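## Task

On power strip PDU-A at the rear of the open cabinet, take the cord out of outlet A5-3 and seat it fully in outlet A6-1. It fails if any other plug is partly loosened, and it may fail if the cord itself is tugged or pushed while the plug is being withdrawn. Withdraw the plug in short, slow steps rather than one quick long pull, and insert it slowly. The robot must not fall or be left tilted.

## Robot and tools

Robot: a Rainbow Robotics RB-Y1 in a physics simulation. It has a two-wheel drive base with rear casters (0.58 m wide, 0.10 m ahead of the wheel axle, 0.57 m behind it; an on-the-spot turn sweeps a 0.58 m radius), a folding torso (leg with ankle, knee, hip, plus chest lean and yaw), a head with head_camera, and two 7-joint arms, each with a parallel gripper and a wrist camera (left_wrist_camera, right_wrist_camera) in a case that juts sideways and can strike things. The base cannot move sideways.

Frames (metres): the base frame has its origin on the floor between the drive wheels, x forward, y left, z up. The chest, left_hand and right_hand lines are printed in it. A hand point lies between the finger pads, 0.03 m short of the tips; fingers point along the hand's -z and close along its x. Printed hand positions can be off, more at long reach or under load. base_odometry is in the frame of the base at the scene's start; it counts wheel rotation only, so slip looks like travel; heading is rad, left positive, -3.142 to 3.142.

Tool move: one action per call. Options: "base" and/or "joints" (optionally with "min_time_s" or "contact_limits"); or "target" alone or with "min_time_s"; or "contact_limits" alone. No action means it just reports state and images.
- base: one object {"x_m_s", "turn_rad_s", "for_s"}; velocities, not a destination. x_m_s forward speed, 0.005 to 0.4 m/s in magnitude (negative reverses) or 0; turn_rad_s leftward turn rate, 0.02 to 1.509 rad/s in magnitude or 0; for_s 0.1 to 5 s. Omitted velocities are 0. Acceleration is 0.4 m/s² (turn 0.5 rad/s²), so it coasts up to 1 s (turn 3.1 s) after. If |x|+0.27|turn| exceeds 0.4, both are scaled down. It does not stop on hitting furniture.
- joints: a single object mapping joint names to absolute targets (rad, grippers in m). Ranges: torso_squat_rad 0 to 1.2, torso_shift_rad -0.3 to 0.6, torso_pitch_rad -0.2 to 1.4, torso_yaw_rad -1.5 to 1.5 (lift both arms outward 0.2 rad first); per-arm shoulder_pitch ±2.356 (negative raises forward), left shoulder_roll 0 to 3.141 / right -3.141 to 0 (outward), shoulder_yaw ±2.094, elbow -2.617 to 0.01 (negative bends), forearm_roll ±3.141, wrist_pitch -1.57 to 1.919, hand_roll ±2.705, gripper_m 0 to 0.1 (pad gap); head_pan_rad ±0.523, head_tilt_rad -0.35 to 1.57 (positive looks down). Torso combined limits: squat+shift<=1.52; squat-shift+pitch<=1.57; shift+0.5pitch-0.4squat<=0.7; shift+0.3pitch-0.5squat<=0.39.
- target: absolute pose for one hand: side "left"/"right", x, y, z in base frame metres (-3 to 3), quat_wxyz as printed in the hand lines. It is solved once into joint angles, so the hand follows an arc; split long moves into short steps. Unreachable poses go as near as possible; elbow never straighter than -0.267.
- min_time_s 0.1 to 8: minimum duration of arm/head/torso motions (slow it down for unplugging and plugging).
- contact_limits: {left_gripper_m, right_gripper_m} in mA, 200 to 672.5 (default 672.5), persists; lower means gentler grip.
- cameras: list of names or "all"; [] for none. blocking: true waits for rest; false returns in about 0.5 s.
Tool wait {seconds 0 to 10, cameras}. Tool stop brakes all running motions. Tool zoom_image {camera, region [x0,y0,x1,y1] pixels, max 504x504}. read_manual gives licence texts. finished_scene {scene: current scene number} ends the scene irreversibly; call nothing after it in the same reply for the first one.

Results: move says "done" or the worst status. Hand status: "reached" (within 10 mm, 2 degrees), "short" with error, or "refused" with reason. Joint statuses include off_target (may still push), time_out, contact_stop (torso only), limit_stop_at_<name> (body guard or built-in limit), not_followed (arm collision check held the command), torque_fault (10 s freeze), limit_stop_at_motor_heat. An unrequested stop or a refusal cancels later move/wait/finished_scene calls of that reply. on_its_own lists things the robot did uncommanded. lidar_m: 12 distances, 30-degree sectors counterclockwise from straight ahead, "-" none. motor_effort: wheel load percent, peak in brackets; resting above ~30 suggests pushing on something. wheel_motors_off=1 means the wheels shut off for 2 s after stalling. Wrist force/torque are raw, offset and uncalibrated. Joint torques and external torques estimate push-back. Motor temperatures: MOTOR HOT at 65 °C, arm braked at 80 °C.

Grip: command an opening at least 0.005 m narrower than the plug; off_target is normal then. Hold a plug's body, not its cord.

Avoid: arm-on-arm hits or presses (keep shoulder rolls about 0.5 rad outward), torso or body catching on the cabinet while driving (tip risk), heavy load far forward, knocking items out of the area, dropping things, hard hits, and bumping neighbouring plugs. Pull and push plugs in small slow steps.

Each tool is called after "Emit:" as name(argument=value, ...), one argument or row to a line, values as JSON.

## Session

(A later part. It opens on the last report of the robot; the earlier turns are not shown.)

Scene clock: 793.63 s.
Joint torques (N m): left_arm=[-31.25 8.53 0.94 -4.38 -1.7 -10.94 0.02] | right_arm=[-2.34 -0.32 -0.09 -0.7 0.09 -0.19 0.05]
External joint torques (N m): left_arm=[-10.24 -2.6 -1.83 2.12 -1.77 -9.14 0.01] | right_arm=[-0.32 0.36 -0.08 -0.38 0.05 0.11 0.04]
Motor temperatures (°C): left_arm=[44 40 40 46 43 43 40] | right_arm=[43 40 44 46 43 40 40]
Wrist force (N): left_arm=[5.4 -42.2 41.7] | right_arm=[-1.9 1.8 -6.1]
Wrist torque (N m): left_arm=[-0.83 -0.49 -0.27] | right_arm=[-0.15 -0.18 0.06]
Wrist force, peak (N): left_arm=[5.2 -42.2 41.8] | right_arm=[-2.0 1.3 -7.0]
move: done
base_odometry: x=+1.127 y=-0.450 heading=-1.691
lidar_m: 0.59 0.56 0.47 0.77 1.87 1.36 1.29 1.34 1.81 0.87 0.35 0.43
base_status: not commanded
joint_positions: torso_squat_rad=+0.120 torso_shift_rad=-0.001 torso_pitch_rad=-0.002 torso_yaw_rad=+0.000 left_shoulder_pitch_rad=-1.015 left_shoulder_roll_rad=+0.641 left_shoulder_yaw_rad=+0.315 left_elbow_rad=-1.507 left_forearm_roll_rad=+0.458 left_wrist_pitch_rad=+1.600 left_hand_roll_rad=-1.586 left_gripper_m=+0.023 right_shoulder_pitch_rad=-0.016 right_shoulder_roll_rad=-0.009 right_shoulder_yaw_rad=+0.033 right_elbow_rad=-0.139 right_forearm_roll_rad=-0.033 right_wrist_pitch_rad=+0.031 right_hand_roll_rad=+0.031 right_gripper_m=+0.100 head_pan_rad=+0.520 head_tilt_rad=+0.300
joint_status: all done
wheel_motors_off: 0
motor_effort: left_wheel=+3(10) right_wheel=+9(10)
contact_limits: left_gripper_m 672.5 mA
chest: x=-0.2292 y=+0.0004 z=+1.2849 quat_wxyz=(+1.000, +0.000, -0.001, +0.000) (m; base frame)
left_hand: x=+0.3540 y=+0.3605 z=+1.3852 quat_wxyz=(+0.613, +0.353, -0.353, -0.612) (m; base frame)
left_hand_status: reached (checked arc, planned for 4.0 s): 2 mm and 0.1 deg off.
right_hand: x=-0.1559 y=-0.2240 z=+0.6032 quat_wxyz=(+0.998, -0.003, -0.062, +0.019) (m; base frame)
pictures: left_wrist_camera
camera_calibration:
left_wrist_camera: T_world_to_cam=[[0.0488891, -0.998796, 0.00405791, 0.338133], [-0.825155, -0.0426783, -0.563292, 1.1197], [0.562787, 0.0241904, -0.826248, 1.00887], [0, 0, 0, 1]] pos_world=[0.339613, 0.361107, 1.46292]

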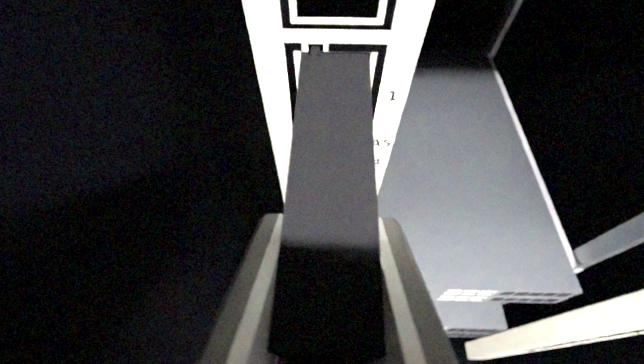

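Emit:
move(
  target={"side":"left","x":0.3595,"y":0.3597,"z":1.3856,"quat_wxyz":[0.6124,0.3536,-0.3536,-0.6124]},
  min_time_s=3.5,
  cameras=[],
)

Emit:
move(
  target={"side":"left","x":0.363,"y":0.3597,"z":1.3856,"quat_wxyz":[0.6124,0.3536,-0.3536,-0.6124]},
  min_time_s=3.5,
  cameras=["left_wrist_camera"],
)

Emit:
zoom_image(
  camera="left_wrist_camera",
  region=[170, 0, 490, 364],
)

Scene clock: 803.63 s.
Joint torques (N m): left_arm=[-31.62 5.72 -0.29 -1.52 -2.19 -14.13 0.2] | right_arm=[-2.42 -0.05 -0.22 -0.83 0.12 -0.12 0.09]
External joint torques (N m): left_arm=[-10.42 -5.4 -3.05 5.09 -2.27 -12.33 0.19] | right_arm=[-0.35 0.63 -0.21 -0.49 0.08 0.18 0.08]
Motor temperatures (°C): left_arm=[44 40 40 46 43 46 40] | right_arm=[43 40 44 46 43 40 40]
Wrist force (N): left_arm=[7.1 -56.3 67.9] | right_arm=[-1.5 1.5 -6.1]
Wrist torque (N m): left_arm=[-0.98 -0.71 -0.45] | right_arm=[-0.13 -0.15 0.06]
Wrist force, peak (N): left_arm=[7.3 -56.2 68.3] | right_arm=[-2.4 2.6 -6.6]
move: done
base_odometry: x=+1.127 y=-0.450 heading=-1.690
lidar_m: 0.59 0.55 0.48 0.79 1.88 1.36 1.29 1.34 1.81 0.87 0.35 0.44
base_status: not commanded
joint_positions: torso_squat_rad=+0.120 torso_shift_rad=-0.002 torso_pitch_rad=-0.003 torso_yaw_rad=+0.001 left_shoulder_pitch_rad=-1.025 left_shoulder_roll_rad=+0.640 left_shoulder_yaw_rad=+0.309 left_elbow_rad=-1.481 left_forearm_roll_rad=+0.454 left_wrist_pitch_rad=+1.585 left_hand_roll_rad=-1.591 left_gripper_m=+0.023 right_shoulder_pitch_rad=-0.016 right_shoulder_roll_rad=-0.009 right_shoulder_yaw_rad=+0.033 right_elbow_rad=-0.139 right_forearm_roll_rad=-0.033 right_wrist_pitch_rad=+0.031 right_hand_roll_rad=+0.031 right_gripper_m=+0.100 head_pan_rad=+0.520 head_tilt_rad=+0.300
joint_status: all done
wheel_motors_off: 0
motor_effort: left_wheel=+12(12) right_wheel=+12(12)
contact_limits: left_gripper_m 672.5 mA
chest: x=-0.2301 y=+0.0004 z=+1.2849 quat_wxyz=(+1.000, +0.000, -0.002, +0.000) (m; base frame)
left_hand: x=+0.3574 y=+0.3607 z=+1.3854 quat_wxyz=(+0.613, +0.354, -0.353, -0.612) (m; base frame)
left_hand_status: reached (checked arc, planned for 3.5 s): 2 mm and 0.1 deg off.
right_hand: x=-0.1558 y=-0.2240 z=+0.6032 quat_wxyz=(+0.998, -0.003, -0.063, +0.019) (m; base frame)
pictures: none
No camera images: "cameras" was empty.

Scene clock: 807.47 s.
Joint torques (N m): left_arm=[-28.06 5.83 -0.5 -2.9 -0.49 -8.49 0.04] | right_arm=[-2.12 -0.37 -0.15 -0.72 0.1 -0.09 -0.08]
External joint torques (N m): left_arm=[-6.67 -5.29 -3.24 3.85 -0.57 -6.7 0.02] | right_arm=[-0.09 0.31 -0.14 -0.4 0.06 0.2 -0.08]
Motor temperatures (°C): left_arm=[44 40 40 45 43 46 40] | right_arm=[43 40 44 46 43 40 40]
Wrist force (N): left_arm=[2.0 -33.6 40.5] | right_arm=[-1.7 1.2 -6.0]
Wrist torque (N m): left_arm=[-0.28 -0.04 -0.27] | right_arm=[-0.07 -0.19 0.06]
Wrist force, peak (N): left_arm=[7.1 -59.8 71.0] | right_arm=[-2.3 1.2 -7.0]
move: done
base_odometry: x=+1.127 y=-0.450 heading=-1.691
lidar_m: 0.57 0.56 0.48 0.77 1.88 1.36 1.29 1.34 1.80 0.87 0.35 0.43
base_status: not commanded
joint_positions: torso_squat_rad=+0.120 torso_shift_rad=-0.001 torso_pitch_rad=-0.002 torso_yaw_rad=+0.001 left_shoulder_pitch_rad=-1.036 left_shoulder_roll_rad=+0.639 left_shoulder_yaw_rad=+0.304 left_elbow_rad=-1.455 left_forearm_roll_rad=+0.450 left_wrist_pitch_rad=+1.568 left_hand_roll_rad=-1.596 left_gripper_m=+0.023 right_shoulder_pitch_rad=-0.016 right_shoulder_roll_rad=-0.009 right_shoulder_yaw_rad=+0.033 right_elbow_rad=-0.139 right_forearm_roll_rad=-0.033 right_wrist_pitch_rad=+0.031 right_hand_roll_rad=+0.031 right_gripper_m=+0.100 head_pan_rad=+0.520 head_tilt_rad=+0.300
joint_status: all done
wheel_motors_off: 0
motor_effort: left_wheel=+5(13) right_wheel=+10(13)
contact_limits: left_gripper_m 672.5 mA
chest: x=-0.2294 y=+0.0004 z=+1.2849 quat_wxyz=(+1.000, +0.000, -0.001, +0.000) (m; base frame)
left_hand: x=+0.3631 y=+0.3604 z=+1.3848 quat_wxyz=(+0.613, +0.353, -0.353, -0.612) (m; base frame)
left_hand_status: reached (checked arc, planned for 3.5 s): 1 mm and 0.1 deg off.
right_hand: x=-0.1558 y=-0.2240 z=+0.6032 quat_wxyz=(+0.998, -0.003, -0.062, +0.019) (m; base frame)
pictures: left_wrist_camera
camera_calibration:
left_wrist_camera: T_world_to_cam=[[0.0489368, -0.998795, 0.00360701, 0.338233], [-0.825234, -0.0424669, -0.563193, 1.12678], [0.562668, 0.0245843, -0.826318, 1.00342], [0, 0, 0, 1]] pos_world=[0.348713, 0.361008, 1.46252]

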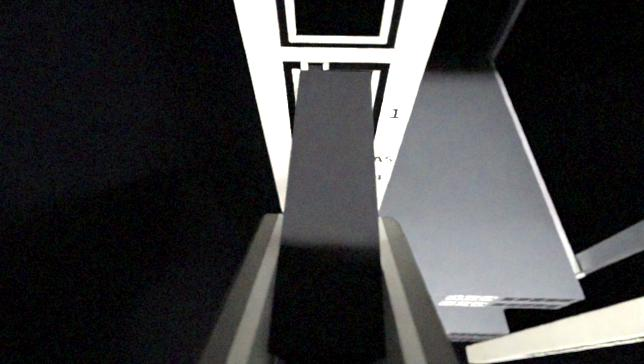

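Scaled by 1.385 from the camera's 644x364 image, which has a finer 1265x715 frame.

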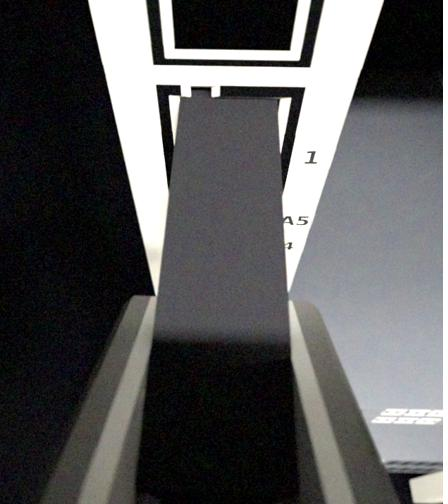

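Emit:
move(
  target={"side":"left","x":0.366,"y":0.3597,"z":1.3858,"quat_wxyz":[0.6124,0.3536,-0.3536,-0.6124]},
  min_time_s=4,
  cameras=[],
)

Emit:
move(
  target={"side":"left","x":0.369,"y":0.3597,"z":1.3858,"quat_wxyz":[0.6124,0.3536,-0.3536,-0.6124]},
  min_time_s=4,
  cameras=["left_wrist_camera"],
)

Emit:
zoom_image(
  camera="left_wrist_camera",
  region=[170, 0, 490, 364],
)

Scene clock: 815.80 s.
Joint torques (N m): left_arm=[-28.68 7.65 -0.09 -4.25 -0.18 -7.85 0.04] | right_arm=[-2.51 -0.24 -0.04 -0.72 0.18 -0.2 -0.05]
External joint torques (N m): left_arm=[-7.18 -3.48 -2.82 2.56 -0.28 -6.05 0.03] | right_arm=[-0.48 0.44 -0.03 -0.4 0.14 0.1 -0.06]
Motor temperatures (°C): left_arm=[44 40 40 45 43 47 40] | right_arm=[43 40 44 46 43 40 40]
Wrist force (N): left_arm=[1.6 -30.5 33.4] | right_arm=[-2.3 1.6 -6.0]
Wrist torque (N m): left_arm=[-0.36 0.19 -0.28] | right_arm=[-0.17 -0.23 0.07]
Wrist force, peak (N): left_arm=[2.6 -38.7 45.0] | right_arm=[-2.0 1.3 -7.2]
move: done
base_odometry: x=+1.127 y=-0.450 heading=-1.691
lidar_m: 0.58 0.56 0.47 0.79 1.88 1.36 1.29 1.34 1.81 0.87 0.35 0.44
base_status: not commanded
joint_positions: torso_squat_rad=+0.120 torso_shift_rad=-0.001 torso_pitch_rad=-0.002 torso_yaw_rad=+0.000 left_shoulder_pitch_rad=-1.043 left_shoulder_roll_rad=+0.639 left_shoulder_yaw_rad=+0.302 left_elbow_rad=-1.440 left_forearm_roll_rad=+0.448 left_wrist_pitch_rad=+1.560 left_hand_roll_rad=-1.599 left_gripper_m=+0.023 right_shoulder_pitch_rad=-0.016 right_shoulder_roll_rad=-0.009 right_shoulder_yaw_rad=+0.033 right_elbow_rad=-0.139 right_forearm_roll_rad=-0.033 right_wrist_pitch_rad=+0.031 right_hand_roll_rad=+0.031 right_gripper_m=+0.100 head_pan_rad=+0.520 head_tilt_rad=+0.300
joint_status: all done
wheel_motors_off: 0
motor_effort: left_wheel=+4(5) right_wheel=+11(12)
contact_limits: left_gripper_m 672.5 mA
chest: x=-0.2293 y=+0.0004 z=+1.2849 quat_wxyz=(+1.000, +0.000, -0.001, +0.000) (m; base frame)
left_hand: x=+0.3656 y=+0.3603 z=+1.3852 quat_wxyz=(+0.613, +0.353, -0.353, -0.612) (m; base frame)
left_hand_status: reached (checked arc, planned for 4.0 s): 1 mm and 0.1 deg off.
right_hand: x=-0.1558 y=-0.2241 z=+0.6032 quat_wxyz=(+0.998, -0.003, -0.062, +0.019) (m; base frame)
pictures: none
No camera images: "cameras" was empty.

Scene clock: 820.13 s.
Joint torques (N m): left_arm=[-28.83 6.48 0.23 -4.21 -0.54 -8.39 0.09] | right_arm=[-2.14 -0.42 -0.43 -0.66 0.14 -0.16 -0.03]
External joint torques (N m): left_arm=[-7.22 -4.64 -2.48 2.67 -0.64 -6.59 0.08] | right_arm=[-0.12 0.26 -0.42 -0.34 0.11 0.13 -0.03]
Motor temperatures (°C): left_arm=[44 40 40 45 43 47 40] | right_arm=[43 40 44 46 43 40 40]
Wrist force (N): left_arm=[2.8 -32.2 36.0] | right_arm=[-2.4 1.3 -6.0]
Wrist torque (N m): left_arm=[-0.45 0.10 -0.29] | right_arm=[-0.14 -0.31 0.06]
Wrist force, peak (N): left_arm=[3.1 -39.1 44.0] | right_arm=[-2.4 1.9 -6.6]
move: done
base_odometry: x=+1.127 y=-0.450 heading=-1.691
lidar_m: 0.59 0.56 0.48 0.78 1.88 1.36 1.29 1.34 1.80 0.88 0.34 0.44
base_status: not commanded
joint_positions: torso_squat_rad=+0.120 torso_shift_rad=-0.001 torso_pitch_rad=-0.002 torso_yaw_rad=+0.000 left_shoulder_pitch_rad=-1.051 left_shoulder_roll_rad=+0.639 left_shoulder_yaw_rad=+0.299 left_elbow_rad=-1.423 left_forearm_roll_rad=+0.446 left_wrist_pitch_rad=+1.550 left_hand_roll_rad=-1.602 left_gripper_m=+0.023 right_shoulder_pitch_rad=-0.016 right_shoulder_roll_rad=-0.009 right_shoulder_yaw_rad=+0.033 right_elbow_rad=-0.139 right_forearm_roll_rad=-0.033 right_wrist_pitch_rad=+0.031 right_hand_roll_rad=+0.031 right_gripper_m=+0.100 head_pan_rad=+0.520 head_tilt_rad=+0.300
joint_status: all done
wheel_motors_off: 0
motor_effort: left_wheel=+4(5) right_wheel=+11(11)
contact_limits: left_gripper_m 672.5 mA
chest: x=-0.2293 y=+0.0004 z=+1.2849 quat_wxyz=(+1.000, +0.000, -0.001, +0.000) (m; base frame)
left_hand: x=+0.3684 y=+0.3604 z=+1.3853 quat_wxyz=(+0.613, +0.353, -0.353, -0.612) (m; base frame)
left_hand_status: reached (checked arc, planned for 4.0 s): 1 mm and 0.1 deg off.
right_hand: x=-0.1558 y=-0.2241 z=+0.6032 quat_wxyz=(+0.998, -0.003, -0.062, +0.019) (m; base frame)
pictures: left_wrist_camera
camera_calibration:
left_wrist_camera: T_world_to_cam=[[0.0489113, -0.998796, 0.00384665, 0.33773], [-0.82503, -0.0425721, -0.563483, 1.13183], [0.562968, 0.0243871, -0.826119, 1.00052], [0, 0, 0, 1]] pos_world=[0.354014, 0.361108, 1.46302]

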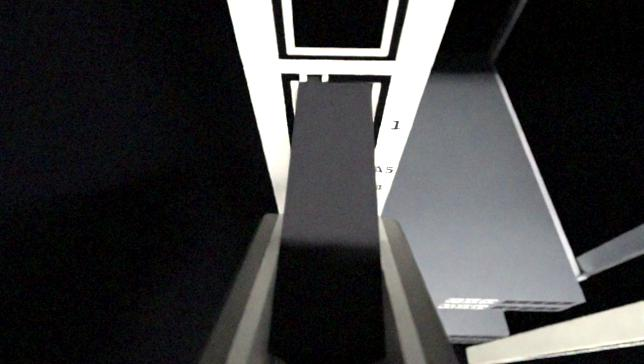

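Scaled by 1.385 from the camera's 644x364 image, which has a finer 1265x715 frame.

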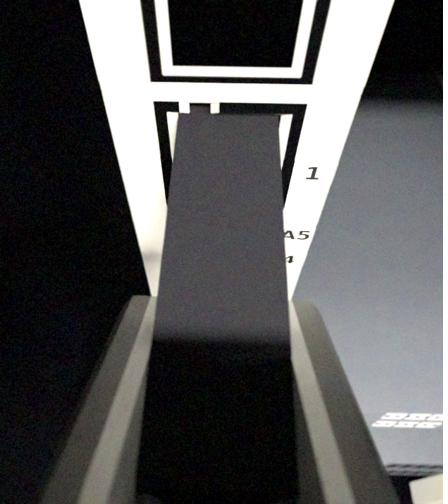

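Emit:
move(
  target={"side":"left","x":0.3715,"y":0.3597,"z":1.3858,"quat_wxyz":[0.6124,0.3536,-0.3536,-0.6124]},
  min_time_s=4,
  cameras=["left_wrist_camera"],
)

Emit:
zoom_image(
  camera="left_wrist_camera",
  region=[170, 0, 490, 364],
)

Scene clock: 827.63 s.
Joint torques (N m): left_arm=[-29.68 5.98 -0.03 -2.83 -1.27 -11.85 0.04] | right_arm=[-2.36 -0.28 -0.33 -0.64 0.07 -0.26 -0.05]
External joint torques (N m): left_arm=[-7.97 -5.14 -2.73 4.12 -1.38 -10.05 0.02] | right_arm=[-0.32 0.4 -0.32 -0.31 0.03 0.04 -0.06]
Motor temperatures (°C): left_arm=[44 40 40 45 43 47 40] | right_arm=[43 40 44 46 43 40 40]
Wrist force (N): left_arm=[7.1 -45.5 56.3] | right_arm=[-2.4 1.2 -5.6]
Wrist torque (N m): left_arm=[-1.00 0.03 -0.36] | right_arm=[-0.07 -0.24 0.06]
Wrist force, peak (N): left_arm=[6.7 -45.8 56.3] | right_arm=[-2.3 1.6 -7.1]
move: done
base_odometry: x=+1.127 y=-0.450 heading=-1.691
lidar_m: 0.58 0.56 0.48 0.78 1.88 1.36 1.29 1.33 1.81 0.87 0.34 0.44
base_status: not commanded
joint_positions: torso_squat_rad=+0.120 torso_shift_rad=-0.001 torso_pitch_rad=-0.002 torso_yaw_rad=+0.001 left_shoulder_pitch_rad=-1.057 left_shoulder_roll_rad=+0.639 left_shoulder_yaw_rad=+0.296 left_elbow_rad=-1.408 left_forearm_roll_rad=+0.444 left_wrist_pitch_rad=+1.543 left_hand_roll_rad=-1.605 left_gripper_m=+0.023 right_shoulder_pitch_rad=-0.016 right_shoulder_roll_rad=-0.009 right_shoulder_yaw_rad=+0.033 right_elbow_rad=-0.139 right_forearm_roll_rad=-0.033 right_wrist_pitch_rad=+0.031 right_hand_roll_rad=+0.031 right_gripper_m=+0.100 head_pan_rad=+0.520 head_tilt_rad=+0.300
joint_status: all done
wheel_motors_off: 0
motor_effort: left_wheel=+6(7) right_wheel=+11(11)
contact_limits: left_gripper_m 672.5 mA
chest: x=-0.2297 y=+0.0004 z=+1.2849 quat_wxyz=(+1.000, +0.000, -0.001, +0.000) (m; base frame)
left_hand: x=+0.3703 y=+0.3605 z=+1.3855 quat_wxyz=(+0.613, +0.353, -0.353, -0.612) (m; base frame)
left_hand_status: reached (checked arc, planned for 4.0 s): 2 mm and 0.1 deg off.
right_hand: x=-0.1559 y=-0.2240 z=+0.6032 quat_wxyz=(+0.998, -0.003, -0.063, +0.019) (m; base frame)
pictures: left_wrist_camera
camera_calibration:
left_wrist_camera: T_world_to_cam=[[0.0489131, -0.998796, 0.00383568, 0.337752], [-0.825155, -0.0425728, -0.5633, 1.13324], [0.562784, 0.0243877, -0.826244, 0.999782], [0, 0, 0, 1]] pos_world=[0.355913, 0.361208, 1.46312]

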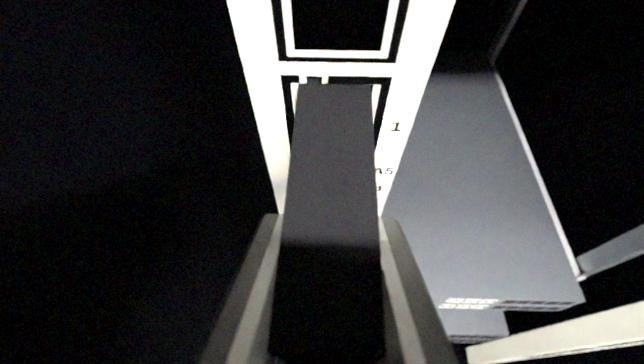

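Scaled by 1.385 from the camera's 644x364 image, which has a finer 1265x715 frame.

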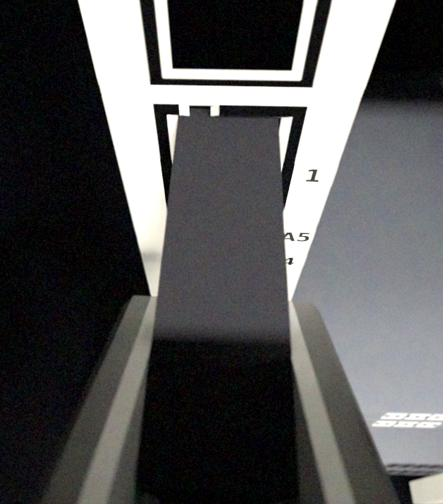

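Emit:
move(
  target={"side":"left","x":0.374,"y":0.3597,"z":1.3858,"quat_wxyz":[0.6124,0.3536,-0.3536,-0.6124]},
  min_time_s=4,
  cameras=["left_wrist_camera"],
)

Emit:
zoom_image(
  camera="left_wrist_camera",
  region=[170, 0, 490, 364],
)

Scene clock: 836.33 s.
Joint torques (N m): left_arm=[-30.12 5.1 0 -1.37 -2.19 -15.28 0.09] | right_arm=[-2.49 -0.35 -0.03 -0.62 0.05 -0.29 0.03]
External joint torques (N m): left_arm=[-8.28 -6.01 -2.69 5.64 -2.3 -13.48 0.07] | right_arm=[-0.41 0.32 -0.02 -0.28 0.01 0.01 0.03]
Motor temperatures (°C): left_arm=[44 40 40 45 43 49 40] | right_arm=[43 40 44 46 43 40 40]
Wrist force (N): left_arm=[11.1 -59.0 78.1] | right_arm=[-2.2 1.3 -5.7]
Wrist torque (N m): left_arm=[-1.53 -0.11 -0.33] | right_arm=[-0.07 -0.24 0.06]
Wrist force, peak (N): left_arm=[10.8 -60.3 80.1] | right_arm=[-2.3 1.5 -7.1]
move: done
base_odometry: x=+1.127 y=-0.450 heading=-1.690
lidar_m: 0.57 0.56 0.48 0.79 1.87 1.36 1.29 1.34 1.82 0.87 0.34 0.44
base_status: not commanded
joint_positions: torso_squat_rad=+0.121 torso_shift_rad=-0.002 torso_pitch_rad=-0.004 torso_yaw_rad=+0.001 left_shoulder_pitch_rad=-1.065 left_shoulder_roll_rad=+0.638 left_shoulder_yaw_rad=+0.293 left_elbow_rad=-1.390 left_forearm_roll_rad=+0.442 left_wrist_pitch_rad=+1.533 left_hand_roll_rad=-1.609 left_gripper_m=+0.023 right_shoulder_pitch_rad=-0.016 right_shoulder_roll_rad=-0.009 right_shoulder_yaw_rad=+0.033 right_elbow_rad=-0.139 right_forearm_roll_rad=-0.033 right_wrist_pitch_rad=+0.031 right_hand_roll_rad=+0.031 right_gripper_m=+0.100 head_pan_rad=+0.520 head_tilt_rad=+0.300
joint_status: all done
wheel_motors_off: 0
motor_effort: left_wheel=+15(15) right_wheel=+13(13)
contact_limits: left_gripper_m 672.5 mA
chest: x=-0.2305 y=+0.0003 z=+1.2848 quat_wxyz=(+1.000, +0.000, -0.002, +0.000) (m; base frame)
left_hand: x=+0.3721 y=+0.3605 z=+1.3858 quat_wxyz=(+0.613, +0.353, -0.353, -0.612) (m; base frame)
left_hand_status: reached (checked arc, planned for 4.0 s): 2 mm and 0.1 deg off.
right_hand: x=-0.1558 y=-0.2240 z=+0.6033 quat_wxyz=(+0.998, -0.003, -0.063, +0.019) (m; base frame)
pictures: left_wrist_camera
camera_calibration:
left_wrist_camera: T_world_to_cam=[[0.0490222, -0.998791, 0.00367429, 0.337858], [-0.825103, -0.0425698, -0.563376, 1.13504], [0.562851, 0.0245863, -0.826192, 0.998928], [0, 0, 0, 1]] pos_world=[0.357714, 0.361208, 1.46352]

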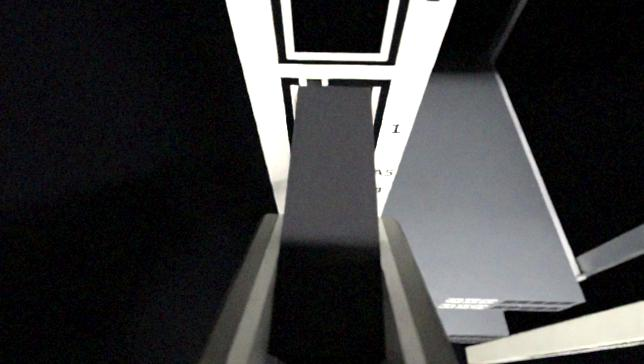

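Scaled by 1.385 from the camera's 644x364 image, which has a finer 1265x715 frame.

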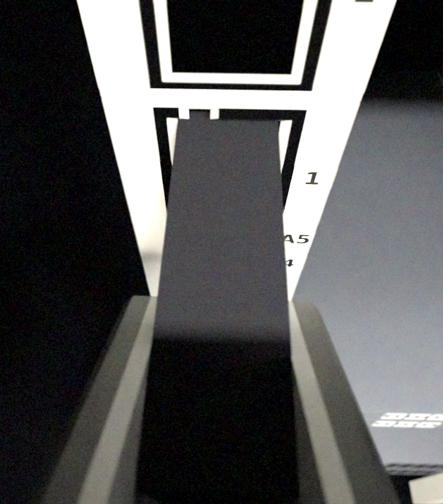

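Emit:
move(
  target={"side":"left","x":0.3705,"y":0.3598,"z":1.3853,"quat_wxyz":[0.6124,0.3536,-0.3536,-0.6124]},
  min_time_s=2,
  cameras=[],
)

Emit:
move(
  target={"side":"left","x":0.3685,"y":0.3598,"z":1.3853,"quat_wxyz":[0.6124,0.3536,-0.3536,-0.6124]},
  min_time_s=2,
  cameras=["left_wrist_camera"],
)

Emit:
zoom_image(
  camera="left_wrist_camera",
  region=[170, 0, 490, 364],
)

Scene clock: 842.57 s.
Joint torques (N m): left_arm=[-22.67 4.65 2.93 -3.83 -0.35 -9.94 0.18] | right_arm=[-2.32 -0.23 -0.29 -0.68 0.09 -0.15 0.04]
External joint torques (N m): left_arm=[-0.93 -6.47 0.22 3.14 -0.45 -8.15 0.17] | right_arm=[-0.26 0.45 -0.28 -0.35 0.05 0.15 0.03]
Motor temperatures (°C): left_arm=[44 40 40 45 43 51 40] | right_arm=[43 40 44 46 43 40 40]
Wrist force (N): left_arm=[5.2 -36.6 53.7] | right_arm=[-1.9 1.3 -6.5]
Wrist torque (N m): left_arm=[-1.39 0.24 -0.07] | right_arm=[-0.15 -0.23 0.06]
Wrist force, peak (N): left_arm=[11.1 -59.2 78.6] | right_arm=[-2.5 0.8 -6.8]
move: done
base_odometry: x=+1.127 y=-0.450 heading=-1.690
lidar_m: 0.59 0.55 0.48 0.78 1.88 1.36 1.30 1.34 1.81 0.88 0.35 0.44
base_status: not commanded
joint_positions: torso_squat_rad=+0.120 torso_shift_rad=-0.002 torso_pitch_rad=-0.003 torso_yaw_rad=+0.001 left_shoulder_pitch_rad=-1.058 left_shoulder_roll_rad=+0.638 left_shoulder_yaw_rad=+0.295 left_elbow_rad=-1.405 left_forearm_roll_rad=+0.444 left_wrist_pitch_rad=+1.540 left_hand_roll_rad=-1.607 left_gripper_m=+0.023 right_shoulder_pitch_rad=-0.016 right_shoulder_roll_rad=-0.009 right_shoulder_yaw_rad=+0.033 right_elbow_rad=-0.139 right_forearm_roll_rad=-0.033 right_wrist_pitch_rad=+0.031 right_hand_roll_rad=+0.031 right_gripper_m=+0.100 head_pan_rad=+0.520 head_tilt_rad=+0.300
joint_status: all done
wheel_motors_off: 0
motor_effort: left_wheel=+13(15) right_wheel=+13(13)
contact_limits: left_gripper_m 672.5 mA
chest: x=-0.2301 y=+0.0003 z=+1.2849 quat_wxyz=(+1.000, +0.000, -0.002, +0.000) (m; base frame)
left_hand: x=+0.3706 y=+0.3603 z=+1.3854 quat_wxyz=(+0.613, +0.354, -0.353, -0.613) (m; base frame)
left_hand_status: reached (checked arc, planned for 2.0 s): 1 mm and 0.1 deg off.
right_hand: x=-0.1557 y=-0.2240 z=+0.6032 quat_wxyz=(+0.998, -0.003, -0.063, +0.019) (m; base frame)
pictures: none
No camera images: "cameras" was empty.

Scene clock: 844.90 s.
Joint torques (N m): left_arm=[-20.91 6.07 2.59 -5.06 0.91 -6.15 0.11] | right_arm=[-2.28 -0.18 -0.34 -0.75 0.02 -0.1 0.06]
External joint torques (N m): left_arm=[0.74 -5.05 -0.13 1.85 0.81 -4.35 0.1] | right_arm=[-0.25 0.5 -0.33 -0.42 -0.01 0.19 0.05]
Motor temperatures (°C): left_arm=[44 40 40 45 43 50 40] | right_arm=[43 40 44 46 43 40 40]
Wrist force (N): left_arm=[0.4 -20.3 32.2] | right_arm=[-1.4 1.5 -6.0]
Wrist torque (N m): left_arm=[-1.13 0.59 0.05] | right_arm=[-0.11 -0.12 0.07]
Wrist force, peak (N): left_arm=[4.7 -36.5 53.5] | right_arm=[-2.3 2.2 -6.8]
move: done
base_odometry: x=+1.127 y=-0.450 heading=-1.691
lidar_m: 0.59 0.56 0.49 0.78 1.88 1.35 1.29 1.34 1.81 0.90 0.34 0.44
base_status: not commanded
joint_positions: torso_squat_rad=+0.120 torso_shift_rad=-0.001 torso_pitch_rad=-0.002 torso_yaw_rad=+0.001 left_shoulder_pitch_rad=-1.052 left_shoulder_roll_rad=+0.638 left_shoulder_yaw_rad=+0.298 left_elbow_rad=-1.420 left_forearm_roll_rad=+0.446 left_wrist_pitch_rad=+1.547 left_hand_roll_rad=-1.604 left_gripper_m=+0.023 right_shoulder_pitch_rad=-0.016 right_shoulder_roll_rad=-0.009 right_shoulder_yaw_rad=+0.033 right_elbow_rad=-0.139 right_forearm_roll_rad=-0.033 right_wrist_pitch_rad=+0.031 right_hand_roll_rad=+0.031 right_gripper_m=+0.100 head_pan_rad=+0.520 head_tilt_rad=+0.300
joint_status: all done
wheel_motors_off: 0
motor_effort: left_wheel=+6(14) right_wheel=+13(13)
contact_limits: left_gripper_m 672.5 mA
chest: x=-0.2294 y=+0.0003 z=+1.2849 quat_wxyz=(+1.000, +0.000, -0.001, +0.000) (m; base frame)
left_hand: x=+0.3691 y=+0.3601 z=+1.3854 quat_wxyz=(+0.612, +0.354, -0.353, -0.613) (m; base frame)
left_hand_status: reached (checked arc, planned for 2.0 s): 1 mm and 0.1 deg off.
right_hand: x=-0.1558 y=-0.2241 z=+0.6032 quat_wxyz=(+0.998, -0.003, -0.062, +0.019) (m; base frame)
pictures: left_wrist_camera
camera_calibration:
left_wrist_camera: T_world_to_cam=[[0.0481255, -0.998836, 0.00325561, 0.338461], [-0.82467, -0.0415725, -0.564084, 1.1327], [0.563563, 0.024462, -0.825711, 0.999358], [0, 0, 0, 1]] pos_world=[0.354616, 0.36071, 1.46302]

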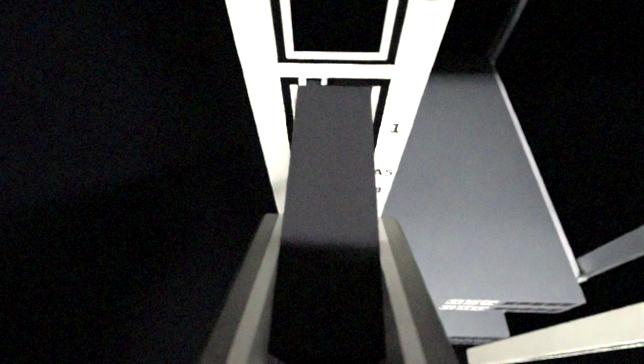

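Scaled by 1.385 from the camera's 644x364 image, which has a finer 1265x715 frame.

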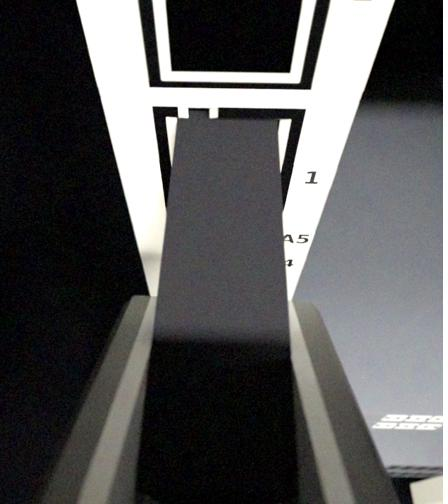

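Emit:
move(
  target={"side":"left","x":0.3665,"y":0.3599,"z":1.3850,"quat_wxyz":[0.6124,0.3536,-0.3536,-0.6124]},
  min_time_s=2,
  cameras=[],
)

Scene clock: 850.17 s.
Joint torques (N m): left_arm=[-19.26 6.9 3.19 -6.62 1.76 -2.08 0.09] | right_arm=[-2.22 -0.24 -0.25 -0.66 0.12 -0.14 0.03]
External joint torques (N m): left_arm=[2.26 -4.23 0.46 0.21 1.66 -0.28 0.08] | right_arm=[-0.23 0.44 -0.24 -0.36 0.08 0.15 0.02]
Motor temperatures (°C): left_arm=[44 39 40 45 43 49 40] | right_arm=[43 40 44 46 43 40 40]
Wrist force (N): left_arm=[-2.6 -4.1 8.3] | right_arm=[-1.9 1.0 -5.8]
Wrist torque (N m): left_arm=[-0.53 0.93 0.07] | right_arm=[-0.08 -0.18 0.05]
Wrist force, peak (N): left_arm=[0.2 -20.7 32.5] | right_arm=[-2.6 1.2 -6.8]
move: done
base_odometry: x=+1.127 y=-0.450 heading=-1.691
lidar_m: 0.59 0.55 0.48 0.77 1.88 1.37 1.30 1.34 1.82 0.87 0.35 0.43
base_status: not commanded
joint_positions: torso_squat_rad=+0.120 torso_shift_rad=+0.000 torso_pitch_rad=-0.001 torso_yaw_rad=+0.000 left_shoulder_pitch_rad=-1.045 left_shoulder_roll_rad=+0.639 left_shoulder_yaw_rad=+0.301 left_elbow_rad=-1.436 left_forearm_roll_rad=+0.448 left_wrist_pitch_rad=+1.556 left_hand_roll_rad=-1.600 left_gripper_m=+0.023 right_shoulder_pitch_rad=-0.016 right_shoulder_roll_rad=-0.009 right_shoulder_yaw_rad=+0.033 right_elbow_rad=-0.139 right_forearm_roll_rad=-0.033 right_wrist_pitch_rad=+0.031 right_hand_roll_rad=+0.031 right_gripper_m=+0.100 head_pan_rad=+0.520 head_tilt_rad=+0.300
joint_status: all done
wheel_motors_off: 0
motor_effort: left_wheel=-3(6) right_wheel=+10(12)
contact_limits: left_gripper_m 672.5 mA
chest: x=-0.2286 y=+0.0004 z=+1.2849 quat_wxyz=(+1.000, +0.000, +0.000, +0.000) (m; base frame)
left_hand: x=+0.3674 y=+0.3601 z=+1.3852 quat_wxyz=(+0.612, +0.354, -0.353, -0.612) (m; base frame)
left_hand_status: reached (checked arc, planned for 2.0 s): 1 mm and 0.1 deg off.
right_hand: x=-0.1558 y=-0.2241 z=+0.6031 quat_wxyz=(+0.998, -0.003, -0.062, +0.019) (m; base frame)
pictures: none
No camera images: "cameras" was empty.

Emit:
move(
  joints={"left_gripper_m":0.05},
  cameras=["left_wrist_camera"],
)

Emit:
zoom_image(
  camera="left_wrist_camera",
  region=[170, 0, 490, 364],
)

Emit:
move(
  target={"side":"left","x":0.325,"y":0.358,"z":1.4095,"quat_wxyz":[0.6124,0.3536,-0.3536,-0.6124]},
  min_time_s=5,
  cameras=["left_wrist_camera"],
)

Scene clock: 855.03 s.
Joint torques (N m): left_arm=[-19.23 7.69 2.77 -6.34 0.32 -1.86 0.16] | right_arm=[-2.12 -0.22 -0.27 -0.7 0.03 -0.11 -0.02]
External joint torques (N m): left_arm=[2.3 -3.44 0.04 0.49 0.22 -0.06 0.15] | right_arm=[-0.13 0.46 -0.26 -0.4 0 0.18 -0.02]
Motor temperatures (°C): left_arm=[44 39 40 45 43 48 40] | right_arm=[43 40 44 46 43 40 40]
Wrist force (N): left_arm=[0.3 -3.2 5.5] | right_arm=[-2.0 1.1 -6.1]
Wrist torque (N m): left_arm=[-0.21 0.15 0.07] | right_arm=[-0.05 -0.21 0.08]
Wrist force, peak (N): left_arm=[-2.6 -4.6 8.7] | right_arm=[-2.5 1.5 -6.9]
move: done
base_odometry: x=+1.127 y=-0.450 heading=-1.691
lidar_m: 0.59 0.55 0.47 0.77 1.88 1.35 1.30 1.34 1.82 0.88 0.35 0.44
base_status: not commanded
joint_positions: torso_squat_rad=+0.120 torso_shift_rad=+0.000 torso_pitch_rad=-0.001 torso_yaw_rad=+0.000 left_shoulder_pitch_rad=-1.045 left_shoulder_roll_rad=+0.639 left_shoulder_yaw_rad=+0.301 left_elbow_rad=-1.436 left_forearm_roll_rad=+0.448 left_wrist_pitch_rad=+1.556 left_hand_roll_rad=-1.600 left_gripper_m=+0.050 right_shoulder_pitch_rad=-0.016 right_shoulder_roll_rad=-0.009 right_shoulder_yaw_rad=+0.033 right_elbow_rad=-0.139 right_forearm_roll_rad=-0.033 right_wrist_pitch_rad=+0.031 right_hand_roll_rad=+0.031 right_gripper_m=+0.100 head_pan_rad=+0.520 head_tilt_rad=+0.300
joint_status: all done
wheel_motors_off: 0
motor_effort: left_wheel=-6(6) right_wheel=+10(11)
contact_limits: left_gripper_m 672.5 mA
chest: x=-0.2285 y=+0.0004 z=+1.2849 quat_wxyz=(+1.000, +0.000, +0.000, +0.000) (m; base frame)
left_hand: x=+0.3676 y=+0.3599 z=+1.3851 quat_wxyz=(+0.612, +0.354, -0.353, -0.613) (m; base frame)
right_hand: x=-0.1559 y=-0.2241 z=+0.6031 quat_wxyz=(+0.998, -0.003, -0.062, +0.019) (m; base frame)
pictures: left_wrist_camera
camera_calibration:
left_wrist_camera: T_world_to_cam=[[0.0475467, -0.998862, 0.0036303, 0.338], [-0.824291, -0.0412892, -0.564659, 1.13189], [0.564166, 0.0238552, -0.825317, 0.999388], [0, 0, 0, 1]] pos_world=[0.353117, 0.36051, 1.46272]

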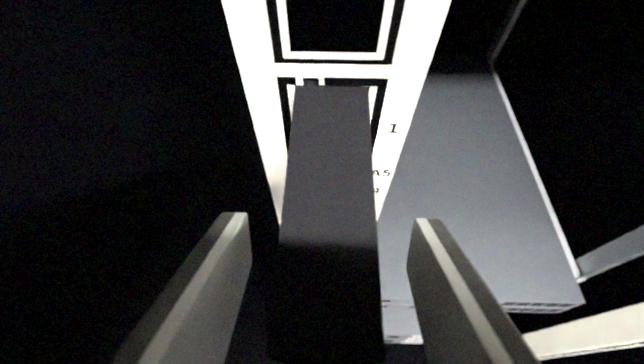

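Scaled by 1.385 from the camera's 644x364 image, which has a finer 1265x715 frame.

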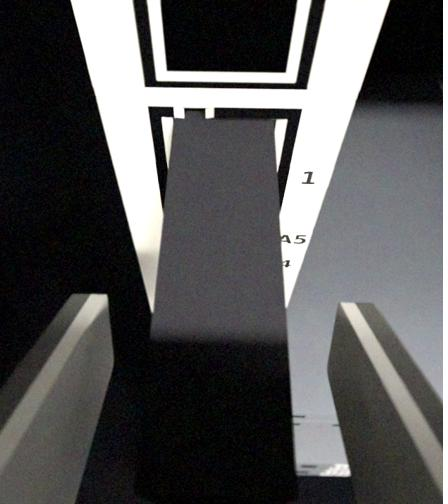

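Scene clock: 860.37 s.
Joint torques (N m): left_arm=[-19.01 10.94 4.56 -6.78 0.23 -1.62 0.1] | right_arm=[-2.23 -0.27 -0.29 -0.73 0.08 -0.1 0.04]
External joint torques (N m): left_arm=[1.02 0.07 1.82 -1.31 0.24 0.18 0.09] | right_arm=[-0.25 0.4 -0.28 -0.43 0.05 0.19 0.03]
Motor temperatures (°C): left_arm=[43 40 40 45 43 47 40] | right_arm=[43 40 44 46 43 40 40]
Wrist force (N): left_arm=[0.1 -4.4 -1.4] | right_arm=[-2.4 1.1 -6.2]
Wrist torque (N m): left_arm=[0.03 0.09 0.05] | right_arm=[-0.10 -0.31 0.04]
Wrist force, peak (N): left_arm=[0.3 -3.3 5.2] | right_arm=[-2.3 1.4 -6.9]
move: done
base_odometry: x=+1.127 y=-0.450 heading=-1.691
lidar_m: 0.59 0.56 0.48 0.78 1.88 1.35 1.29 1.35 1.81 0.88 0.35 0.44
base_status: not commanded
joint_positions: torso_squat_rad=+0.120 torso_shift_rad=+0.000 torso_pitch_rad=+0.000 torso_yaw_rad=+0.000 left_shoulder_pitch_rad=-1.026 left_shoulder_roll_rad=+0.674 left_shoulder_yaw_rad=+0.334 left_elbow_rad=-1.616 left_forearm_roll_rad=+0.490 left_wrist_pitch_rad=+1.724 left_hand_roll_rad=-1.548 left_gripper_m=+0.050 right_shoulder_pitch_rad=-0.016 right_shoulder_roll_rad=-0.009 right_shoulder_yaw_rad=+0.033 right_elbow_rad=-0.139 right_forearm_roll_rad=-0.033 right_wrist_pitch_rad=+0.031 right_hand_roll_rad=+0.031 right_gripper_m=+0.100 head_pan_rad=+0.520 head_tilt_rad=+0.300
joint_status: all done
wheel_motors_off: 0
motor_effort: left_wheel=-7(8) right_wheel=+9(10)
contact_limits: left_gripper_m 672.5 mA
chest: x=-0.2282 y=+0.0004 z=+1.2849 quat_wxyz=(+1.000, +0.000, +0.000, +0.000) (m; base frame)
left_hand: x=+0.3260 y=+0.3579 z=+1.4094 quat_wxyz=(+0.612, +0.353, -0.353, -0.613) (m; base frame)
left_hand_status: reached (checked arc, planned for 5.0 s): 1 mm and 0.1 deg off.
right_hand: x=-0.1559 y=-0.2241 z=+0.6031 quat_wxyz=(+0.998, -0.003, -0.062, +0.019) (m; base frame)
pictures: left_wrist_camera
camera_calibration:
left_wrist_camera: T_world_to_cam=[[0.0471264, -0.998883, 0.00332248, 0.338489], [-0.824722, -0.0407859, -0.564065, 1.11031], [0.563571, 0.0238423, -0.825724, 1.04376], [0, 0, 0, 1]] pos_world=[0.311516, 0.358511, 1.48702]

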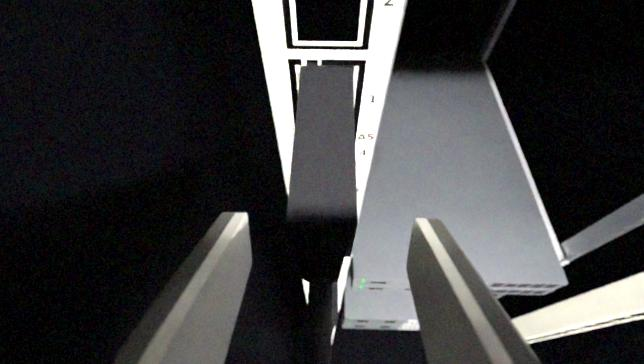

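Emit:
move(
  target={"side":"left","x":0.27,"y":0.348,"z":1.425,"quat_wxyz":[0.6124,0.3536,-0.3536,-0.6124]},
  min_time_s=4,
  cameras=["left_wrist_camera"],
)

Emit:
zoom_image(
  camera="left_wrist_camera",
  region=[250, 0, 410, 120],
)

Emit:
move(
  target={"side":"left","x":0.24,"y":0.32,"z":1.35,"quat_wxyz":[0.6124,0.3536,-0.3536,-0.6124]},
  min_time_s=4,
  cameras=["head_camera","left_wrist_camera"],
)

Emit:
zoom_image(
  camera="left_wrist_camera",
  region=[200, 0, 440, 180],
)

Emit:
zoom_image(
  camera="head_camera",
  region=[350, 50, 650, 350],
)

Scene clock: 870.60 s.
Joint torques (N m): left_arm=[-16.87 10.57 4.56 -4.91 0.08 -1.61 0.11] | right_arm=[-2.23 -0.44 -0.32 -0.71 0.06 -0.26 0.07]
External joint torques (N m): left_arm=[1.11 0.17 1.82 -1.34 0.27 0.18 0.1] | right_arm=[-0.26 0.24 -0.31 -0.41 0.02 0.03 0.06]
Motor temperatures (°C): left_arm=[43 40 40 45 43 46 40] | right_arm=[43 40 44 46 43 40 40]
Wrist force (N): left_arm=[0.2 -4.3 -1.6] | right_arm=[-2.3 0.5 -5.9]
Wrist torque (N m): left_arm=[0.01 0.13 0.06] | right_arm=[0.00 -0.26 0.06]
Wrist force, peak (N): left_arm=[0.3 -4.9 -2.2] | right_arm=[-2.3 0.6 -7.3]
move: done
base_odometry: x=+1.127 y=-0.450 heading=-1.691
lidar_m: 0.58 0.55 0.48 0.78 1.87 1.35 1.29 1.33 1.81 0.87 0.35 0.44
base_status: not commanded
joint_positions: torso_squat_rad=+0.120 torso_shift_rad=+0.000 torso_pitch_rad=+0.000 torso_yaw_rad=+0.000 left_shoulder_pitch_rad=-0.987 left_shoulder_roll_rad=+0.709 left_shoulder_yaw_rad=+0.372 left_elbow_rad=-1.855 left_forearm_roll_rad=+0.564 left_wrist_pitch_rad=+1.919 left_hand_roll_rad=-1.451 left_gripper_m=+0.050 right_shoulder_pitch_rad=-0.016 right_shoulder_roll_rad=-0.009 right_shoulder_yaw_rad=+0.033 right_elbow_rad=-0.139 right_forearm_roll_rad=-0.033 right_wrist_pitch_rad=+0.031 right_hand_roll_rad=+0.031 right_gripper_m=+0.100 head_pan_rad=+0.520 head_tilt_rad=+0.300
joint_status: all done
wheel_motors_off: 0
motor_effort: left_wheel=-7(8) right_wheel=+10(10)
contact_limits: left_gripper_m 672.5 mA
chest: x=-0.2282 y=+0.0004 z=+1.2849 quat_wxyz=(+1.000, +0.000, +0.000, +0.000) (m; base frame)
left_hand: x=+0.2701 y=+0.3478 z=+1.4252 quat_wxyz=(+0.612, +0.354, -0.354, -0.613) (m; base frame)
left_hand_status: reached (checked arc, planned for 4.0 s): 0 mm and 0.0 deg off.
right_hand: x=-0.1559 y=-0.2241 z=+0.6031 quat_wxyz=(+0.998, -0.003, -0.062, +0.019) (m; base frame)
pictures: left_wrist_camera
camera_calibration:
left_wrist_camera: T_world_to_cam=[[0.0471901, -0.998878, 0.00401194, 0.329931], [-0.824103, -0.0412022, -0.564939, 1.07393], [0.56447, 0.0233533, -0.825123, 1.08764], [0, 0, 0, 1]] pos_world=[0.255518, 0.348409, 1.50282]

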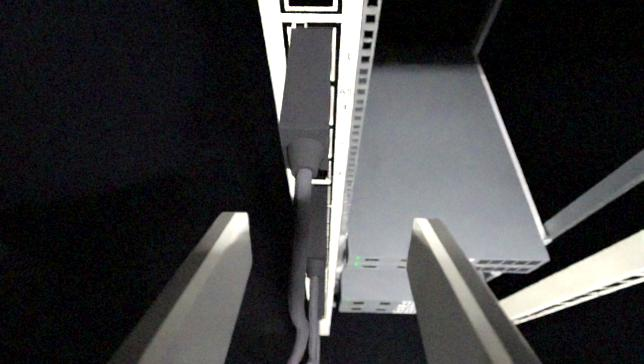

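Scaled by 3.150 from the camera's 644x364 image, which has a finer 1265x715 frame.

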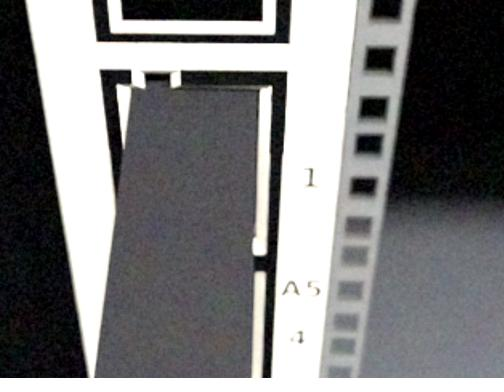

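Scene clock: 874.93 s.
Joint torques (N m): left_arm=[-14.62 8.13 1.84 -4.53 -0.08 -1.9 0.08] | right_arm=[-2.28 -0.39 -0.16 -0.64 0.12 -0.15 0]
External joint torques (N m): left_arm=[1.17 -1.77 -1.88 -1.22 0.31 -0.15 0.07] | right_arm=[-0.3 0.29 -0.15 -0.34 0.08 0.15 -0.01]
Motor temperatures (°C): left_arm=[43 40 40 45 43 46 40] | right_arm=[43 40 44 46 43 40 40]
Wrist force (N): left_arm=[0.2 -4.6 -1.7] | right_arm=[-2.1 1.0 -5.7]
Wrist torque (N m): left_arm=[0.08 0.13 0.06] | right_arm=[-0.03 -0.26 0.02]
Wrist force, peak (N): left_arm=[0.1 -4.9 -1.7] | right_arm=[-2.5 1.5 -7.0]
move: done
base_odometry: x=+1.127 y=-0.450 heading=-1.691
lidar_m: 0.58 0.55 0.48 0.78 1.88 1.36 1.29 1.34 1.81 0.87 0.35 0.44
base_status: not commanded
joint_positions: torso_squat_rad=+0.120 torso_shift_rad=+0.000 torso_pitch_rad=+0.000 torso_yaw_rad=+0.000 left_shoulder_pitch_rad=-0.698 left_shoulder_roll_rad=+0.635 left_shoulder_yaw_rad=+0.343 left_elbow_rad=-2.170 left_forearm_roll_rad=+0.577 left_wrist_pitch_rad=+1.880 left_hand_roll_rad=-1.324 left_gripper_m=+0.050 right_shoulder_pitch_rad=-0.016 right_shoulder_roll_rad=-0.009 right_shoulder_yaw_rad=+0.033 right_elbow_rad=-0.139 right_forearm_roll_rad=-0.033 right_wrist_pitch_rad=+0.031 right_hand_roll_rad=+0.031 right_gripper_m=+0.100 head_pan_rad=+0.520 head_tilt_rad=+0.300
joint_status: all done
wheel_motors_off: 0
motor_effort: left_wheel=-7(8) right_wheel=+10(10)
contact_limits: left_gripper_m 672.5 mA
chest: x=-0.2282 y=+0.0004 z=+1.2849 quat_wxyz=(+1.000, +0.000, +0.000, +0.000) (m; base frame)
left_hand: x=+0.2400 y=+0.3202 z=+1.3504 quat_wxyz=(+0.612, +0.354, -0.354, -0.612) (m; base frame)
left_hand_status: reached (checked arc, planned for 4.0 s): 0 mm and 0.0 deg off.
right_hand: x=-0.1559 y=-0.2241 z=+0.6031 quat_wxyz=(+0.998, -0.003, -0.062, +0.019) (m; base frame)
pictures: head_camera, left_wrist_camera
camera_calibration:
head_camera: T_world_to_cam=[[0.501422, -0.865129, -0.0113154, 0.129239], [-0.233428, -0.122677, -0.964604, 1.45016], [0.833119, 0.486316, -0.263458, 0.500852], [0, 0, 0, 1]] pos_world=[-0.143565, 0.0461367, 1.53225]
left_wrist_camera: T_world_to_cam=[[0.0479124, -0.998842, 0.00437369, 0.30349], [-0.823937, -0.0419971, -0.565123, 1.00621], [0.564652, 0.0234728, -0.824995, 1.04329], [0, 0, 0, 1]] pos_world=[0.225419, 0.320908, 1.42802]

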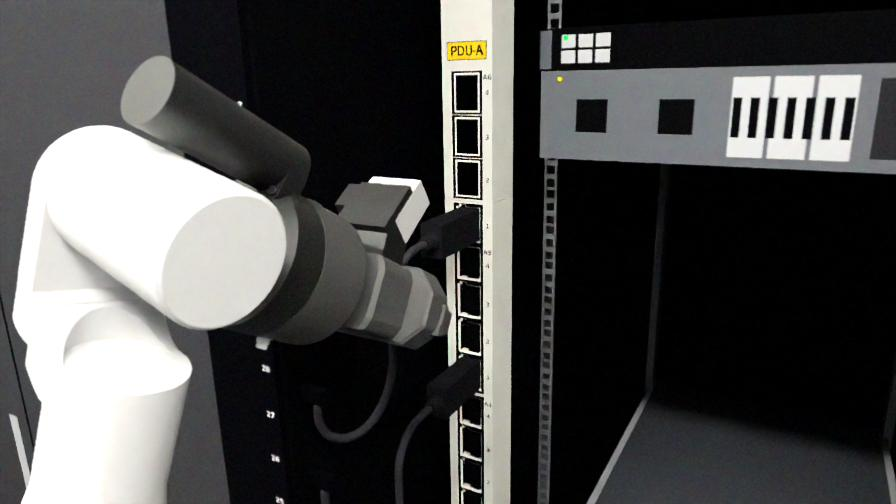

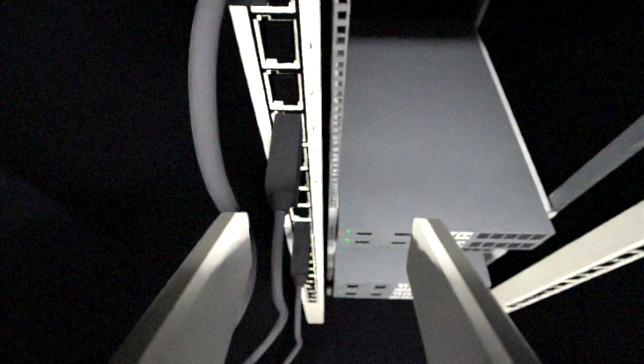

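Scaled by 2.100 from the camera's 644x364 image, which has a finer 1265x715 frame.

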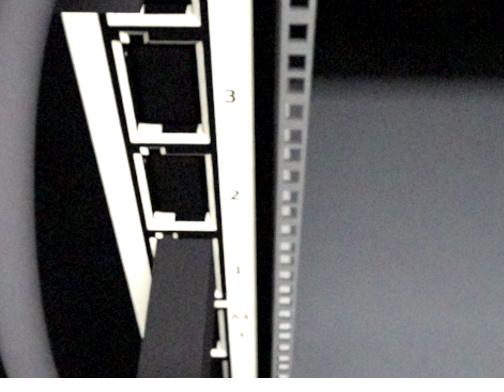

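Scaled by 1.680 from the camera's 896x504 image, which has a finer 1280x720 frame.

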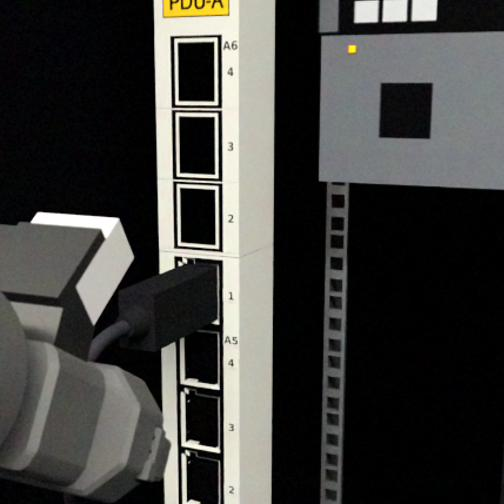

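Emit:
move(
  target={"side":"left","x":0.22,"y":0.26,"z":1.33,"quat_wxyz":[0.6124,0.3536,-0.3536,-0.6124]},
  min_time_s=4,
  cameras=["head_camera","left_wrist_camera"],
)

Emit:
zoom_image(
  camera="head_camera",
  region=[350, 180, 550, 480],
)

Scene clock: 884.27 s.
Joint torques (N m): left_arm=[-14 6.28 2.79 -3.76 -0.79 -1.35 0.1] | right_arm=[-2.39 -0.43 -0.23 -0.6 0.12 -0.18 0.01]
External joint torques (N m): left_arm=[1.03 -1.69 -1.8 -1.17 -0.08 0.28 0.08] | right_arm=[-0.41 0.25 -0.22 -0.3 0.08 0.11 0.01]
Motor temperatures (°C): left_arm=[43 40 40 45 43 45 40] | right_arm=[43 40 44 46 43 40 40]
Wrist force (N): left_arm=[0.4 -4.3 -1.7] | right_arm=[-1.1 1.1 -6.4]
Wrist torque (N m): left_arm=[0.02 0.13 0.06] | right_arm=[-0.03 -0.14 0.07]
Wrist force, peak (N): left_arm=[0.2 -5.1 -2.0] | right_arm=[-2.4 1.5 -7.0]
move: done
base_odometry: x=+1.127 y=-0.450 heading=-1.691
lidar_m: 0.58 0.55 0.48 0.78 1.88 1.36 1.30 1.33 1.81 0.88 0.35 0.43
base_status: not commanded
joint_positions: torso_squat_rad=+0.120 torso_shift_rad=+0.000 torso_pitch_rad=+0.000 torso_yaw_rad=+0.000 left_shoulder_pitch_rad=-0.663 left_shoulder_roll_rad=+0.609 left_shoulder_yaw_rad=+0.155 left_elbow_rad=-2.348 left_forearm_roll_rad=+0.507 left_wrist_pitch_rad=+1.919 left_hand_roll_rad=-1.122 left_gripper_m=+0.050 right_shoulder_pitch_rad=-0.016 right_shoulder_roll_rad=-0.009 right_shoulder_yaw_rad=+0.033 right_elbow_rad=-0.139 right_forearm_roll_rad=-0.033 right_wrist_pitch_rad=+0.031 right_hand_roll_rad=+0.031 right_gripper_m=+0.100 head_pan_rad=+0.520 head_tilt_rad=+0.300
joint_status: all done
wheel_motors_off: 0
motor_effort: left_wheel=-7(8) right_wheel=+9(10)
contact_limits: left_gripper_m 672.5 mA
chest: x=-0.2282 y=+0.0004 z=+1.2849 quat_wxyz=(+1.000, +0.000, +0.000, +0.000) (m; base frame)
left_hand: x=+0.2201 y=+0.2603 z=+1.3298 quat_wxyz=(+0.610, +0.354, -0.357, -0.613) (m; base frame)
left_hand_status: reached (checked arc, planned for 4.0 s): 0 mm and 0.5 deg off.
right_hand: x=-0.1559 y=-0.2241 z=+0.6031 quat_wxyz=(+0.998, -0.003, -0.062, +0.019) (m; base frame)
pictures: head_camera, left_wrist_camera
camera_calibration:
head_camera: T_world_to_cam=[[0.501422, -0.865129, -0.0113154, 0.129239], [-0.233428, -0.122677, -0.964604, 1.45016], [0.833119, 0.486316, -0.263458, 0.500852], [0, 0, 0, 1]] pos_world=[-0.143565, 0.0461367, 1.53225]
left_wrist_camera: T_world_to_cam=[[0.042411, -0.99908, 0.00643192, 0.243216], [-0.820942, -0.0385167, -0.569712, 0.980225], [0.569435, 0.0188818, -0.821819, 1.03481], [0, 0, 0, 1]] pos_world=[0.205133, 0.261208, 1.40731]

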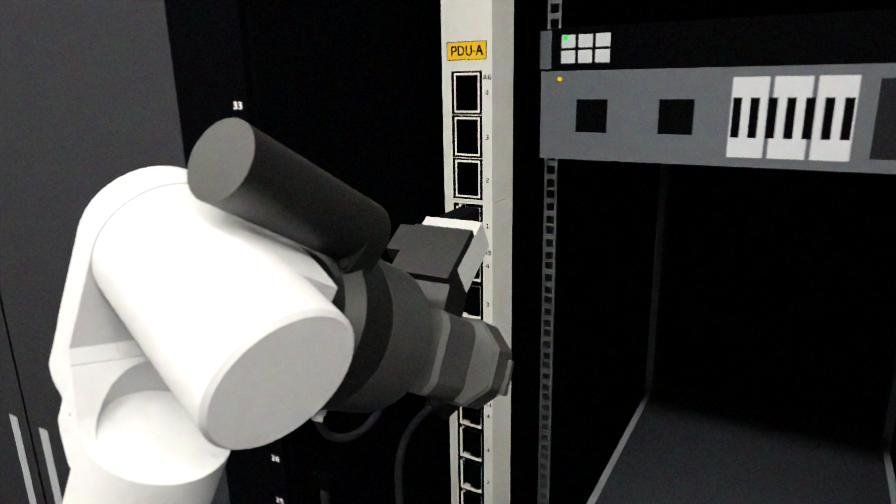

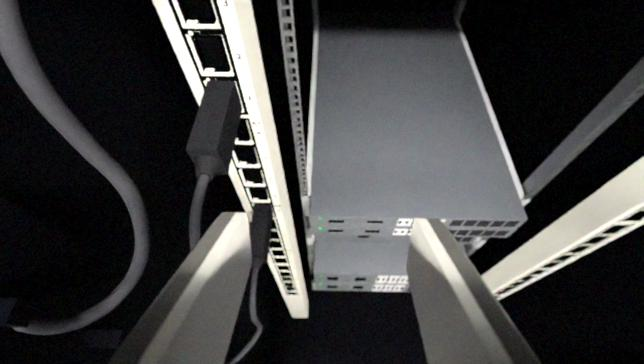

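Scaled by 1.680 from the camera's 896x504 image, which has a finer 1280x720 frame.

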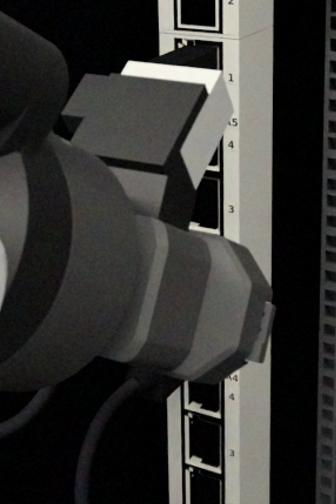

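Good.

Emit:
finished_scene(
  scene=2,
)

The scene is finished: the task was done.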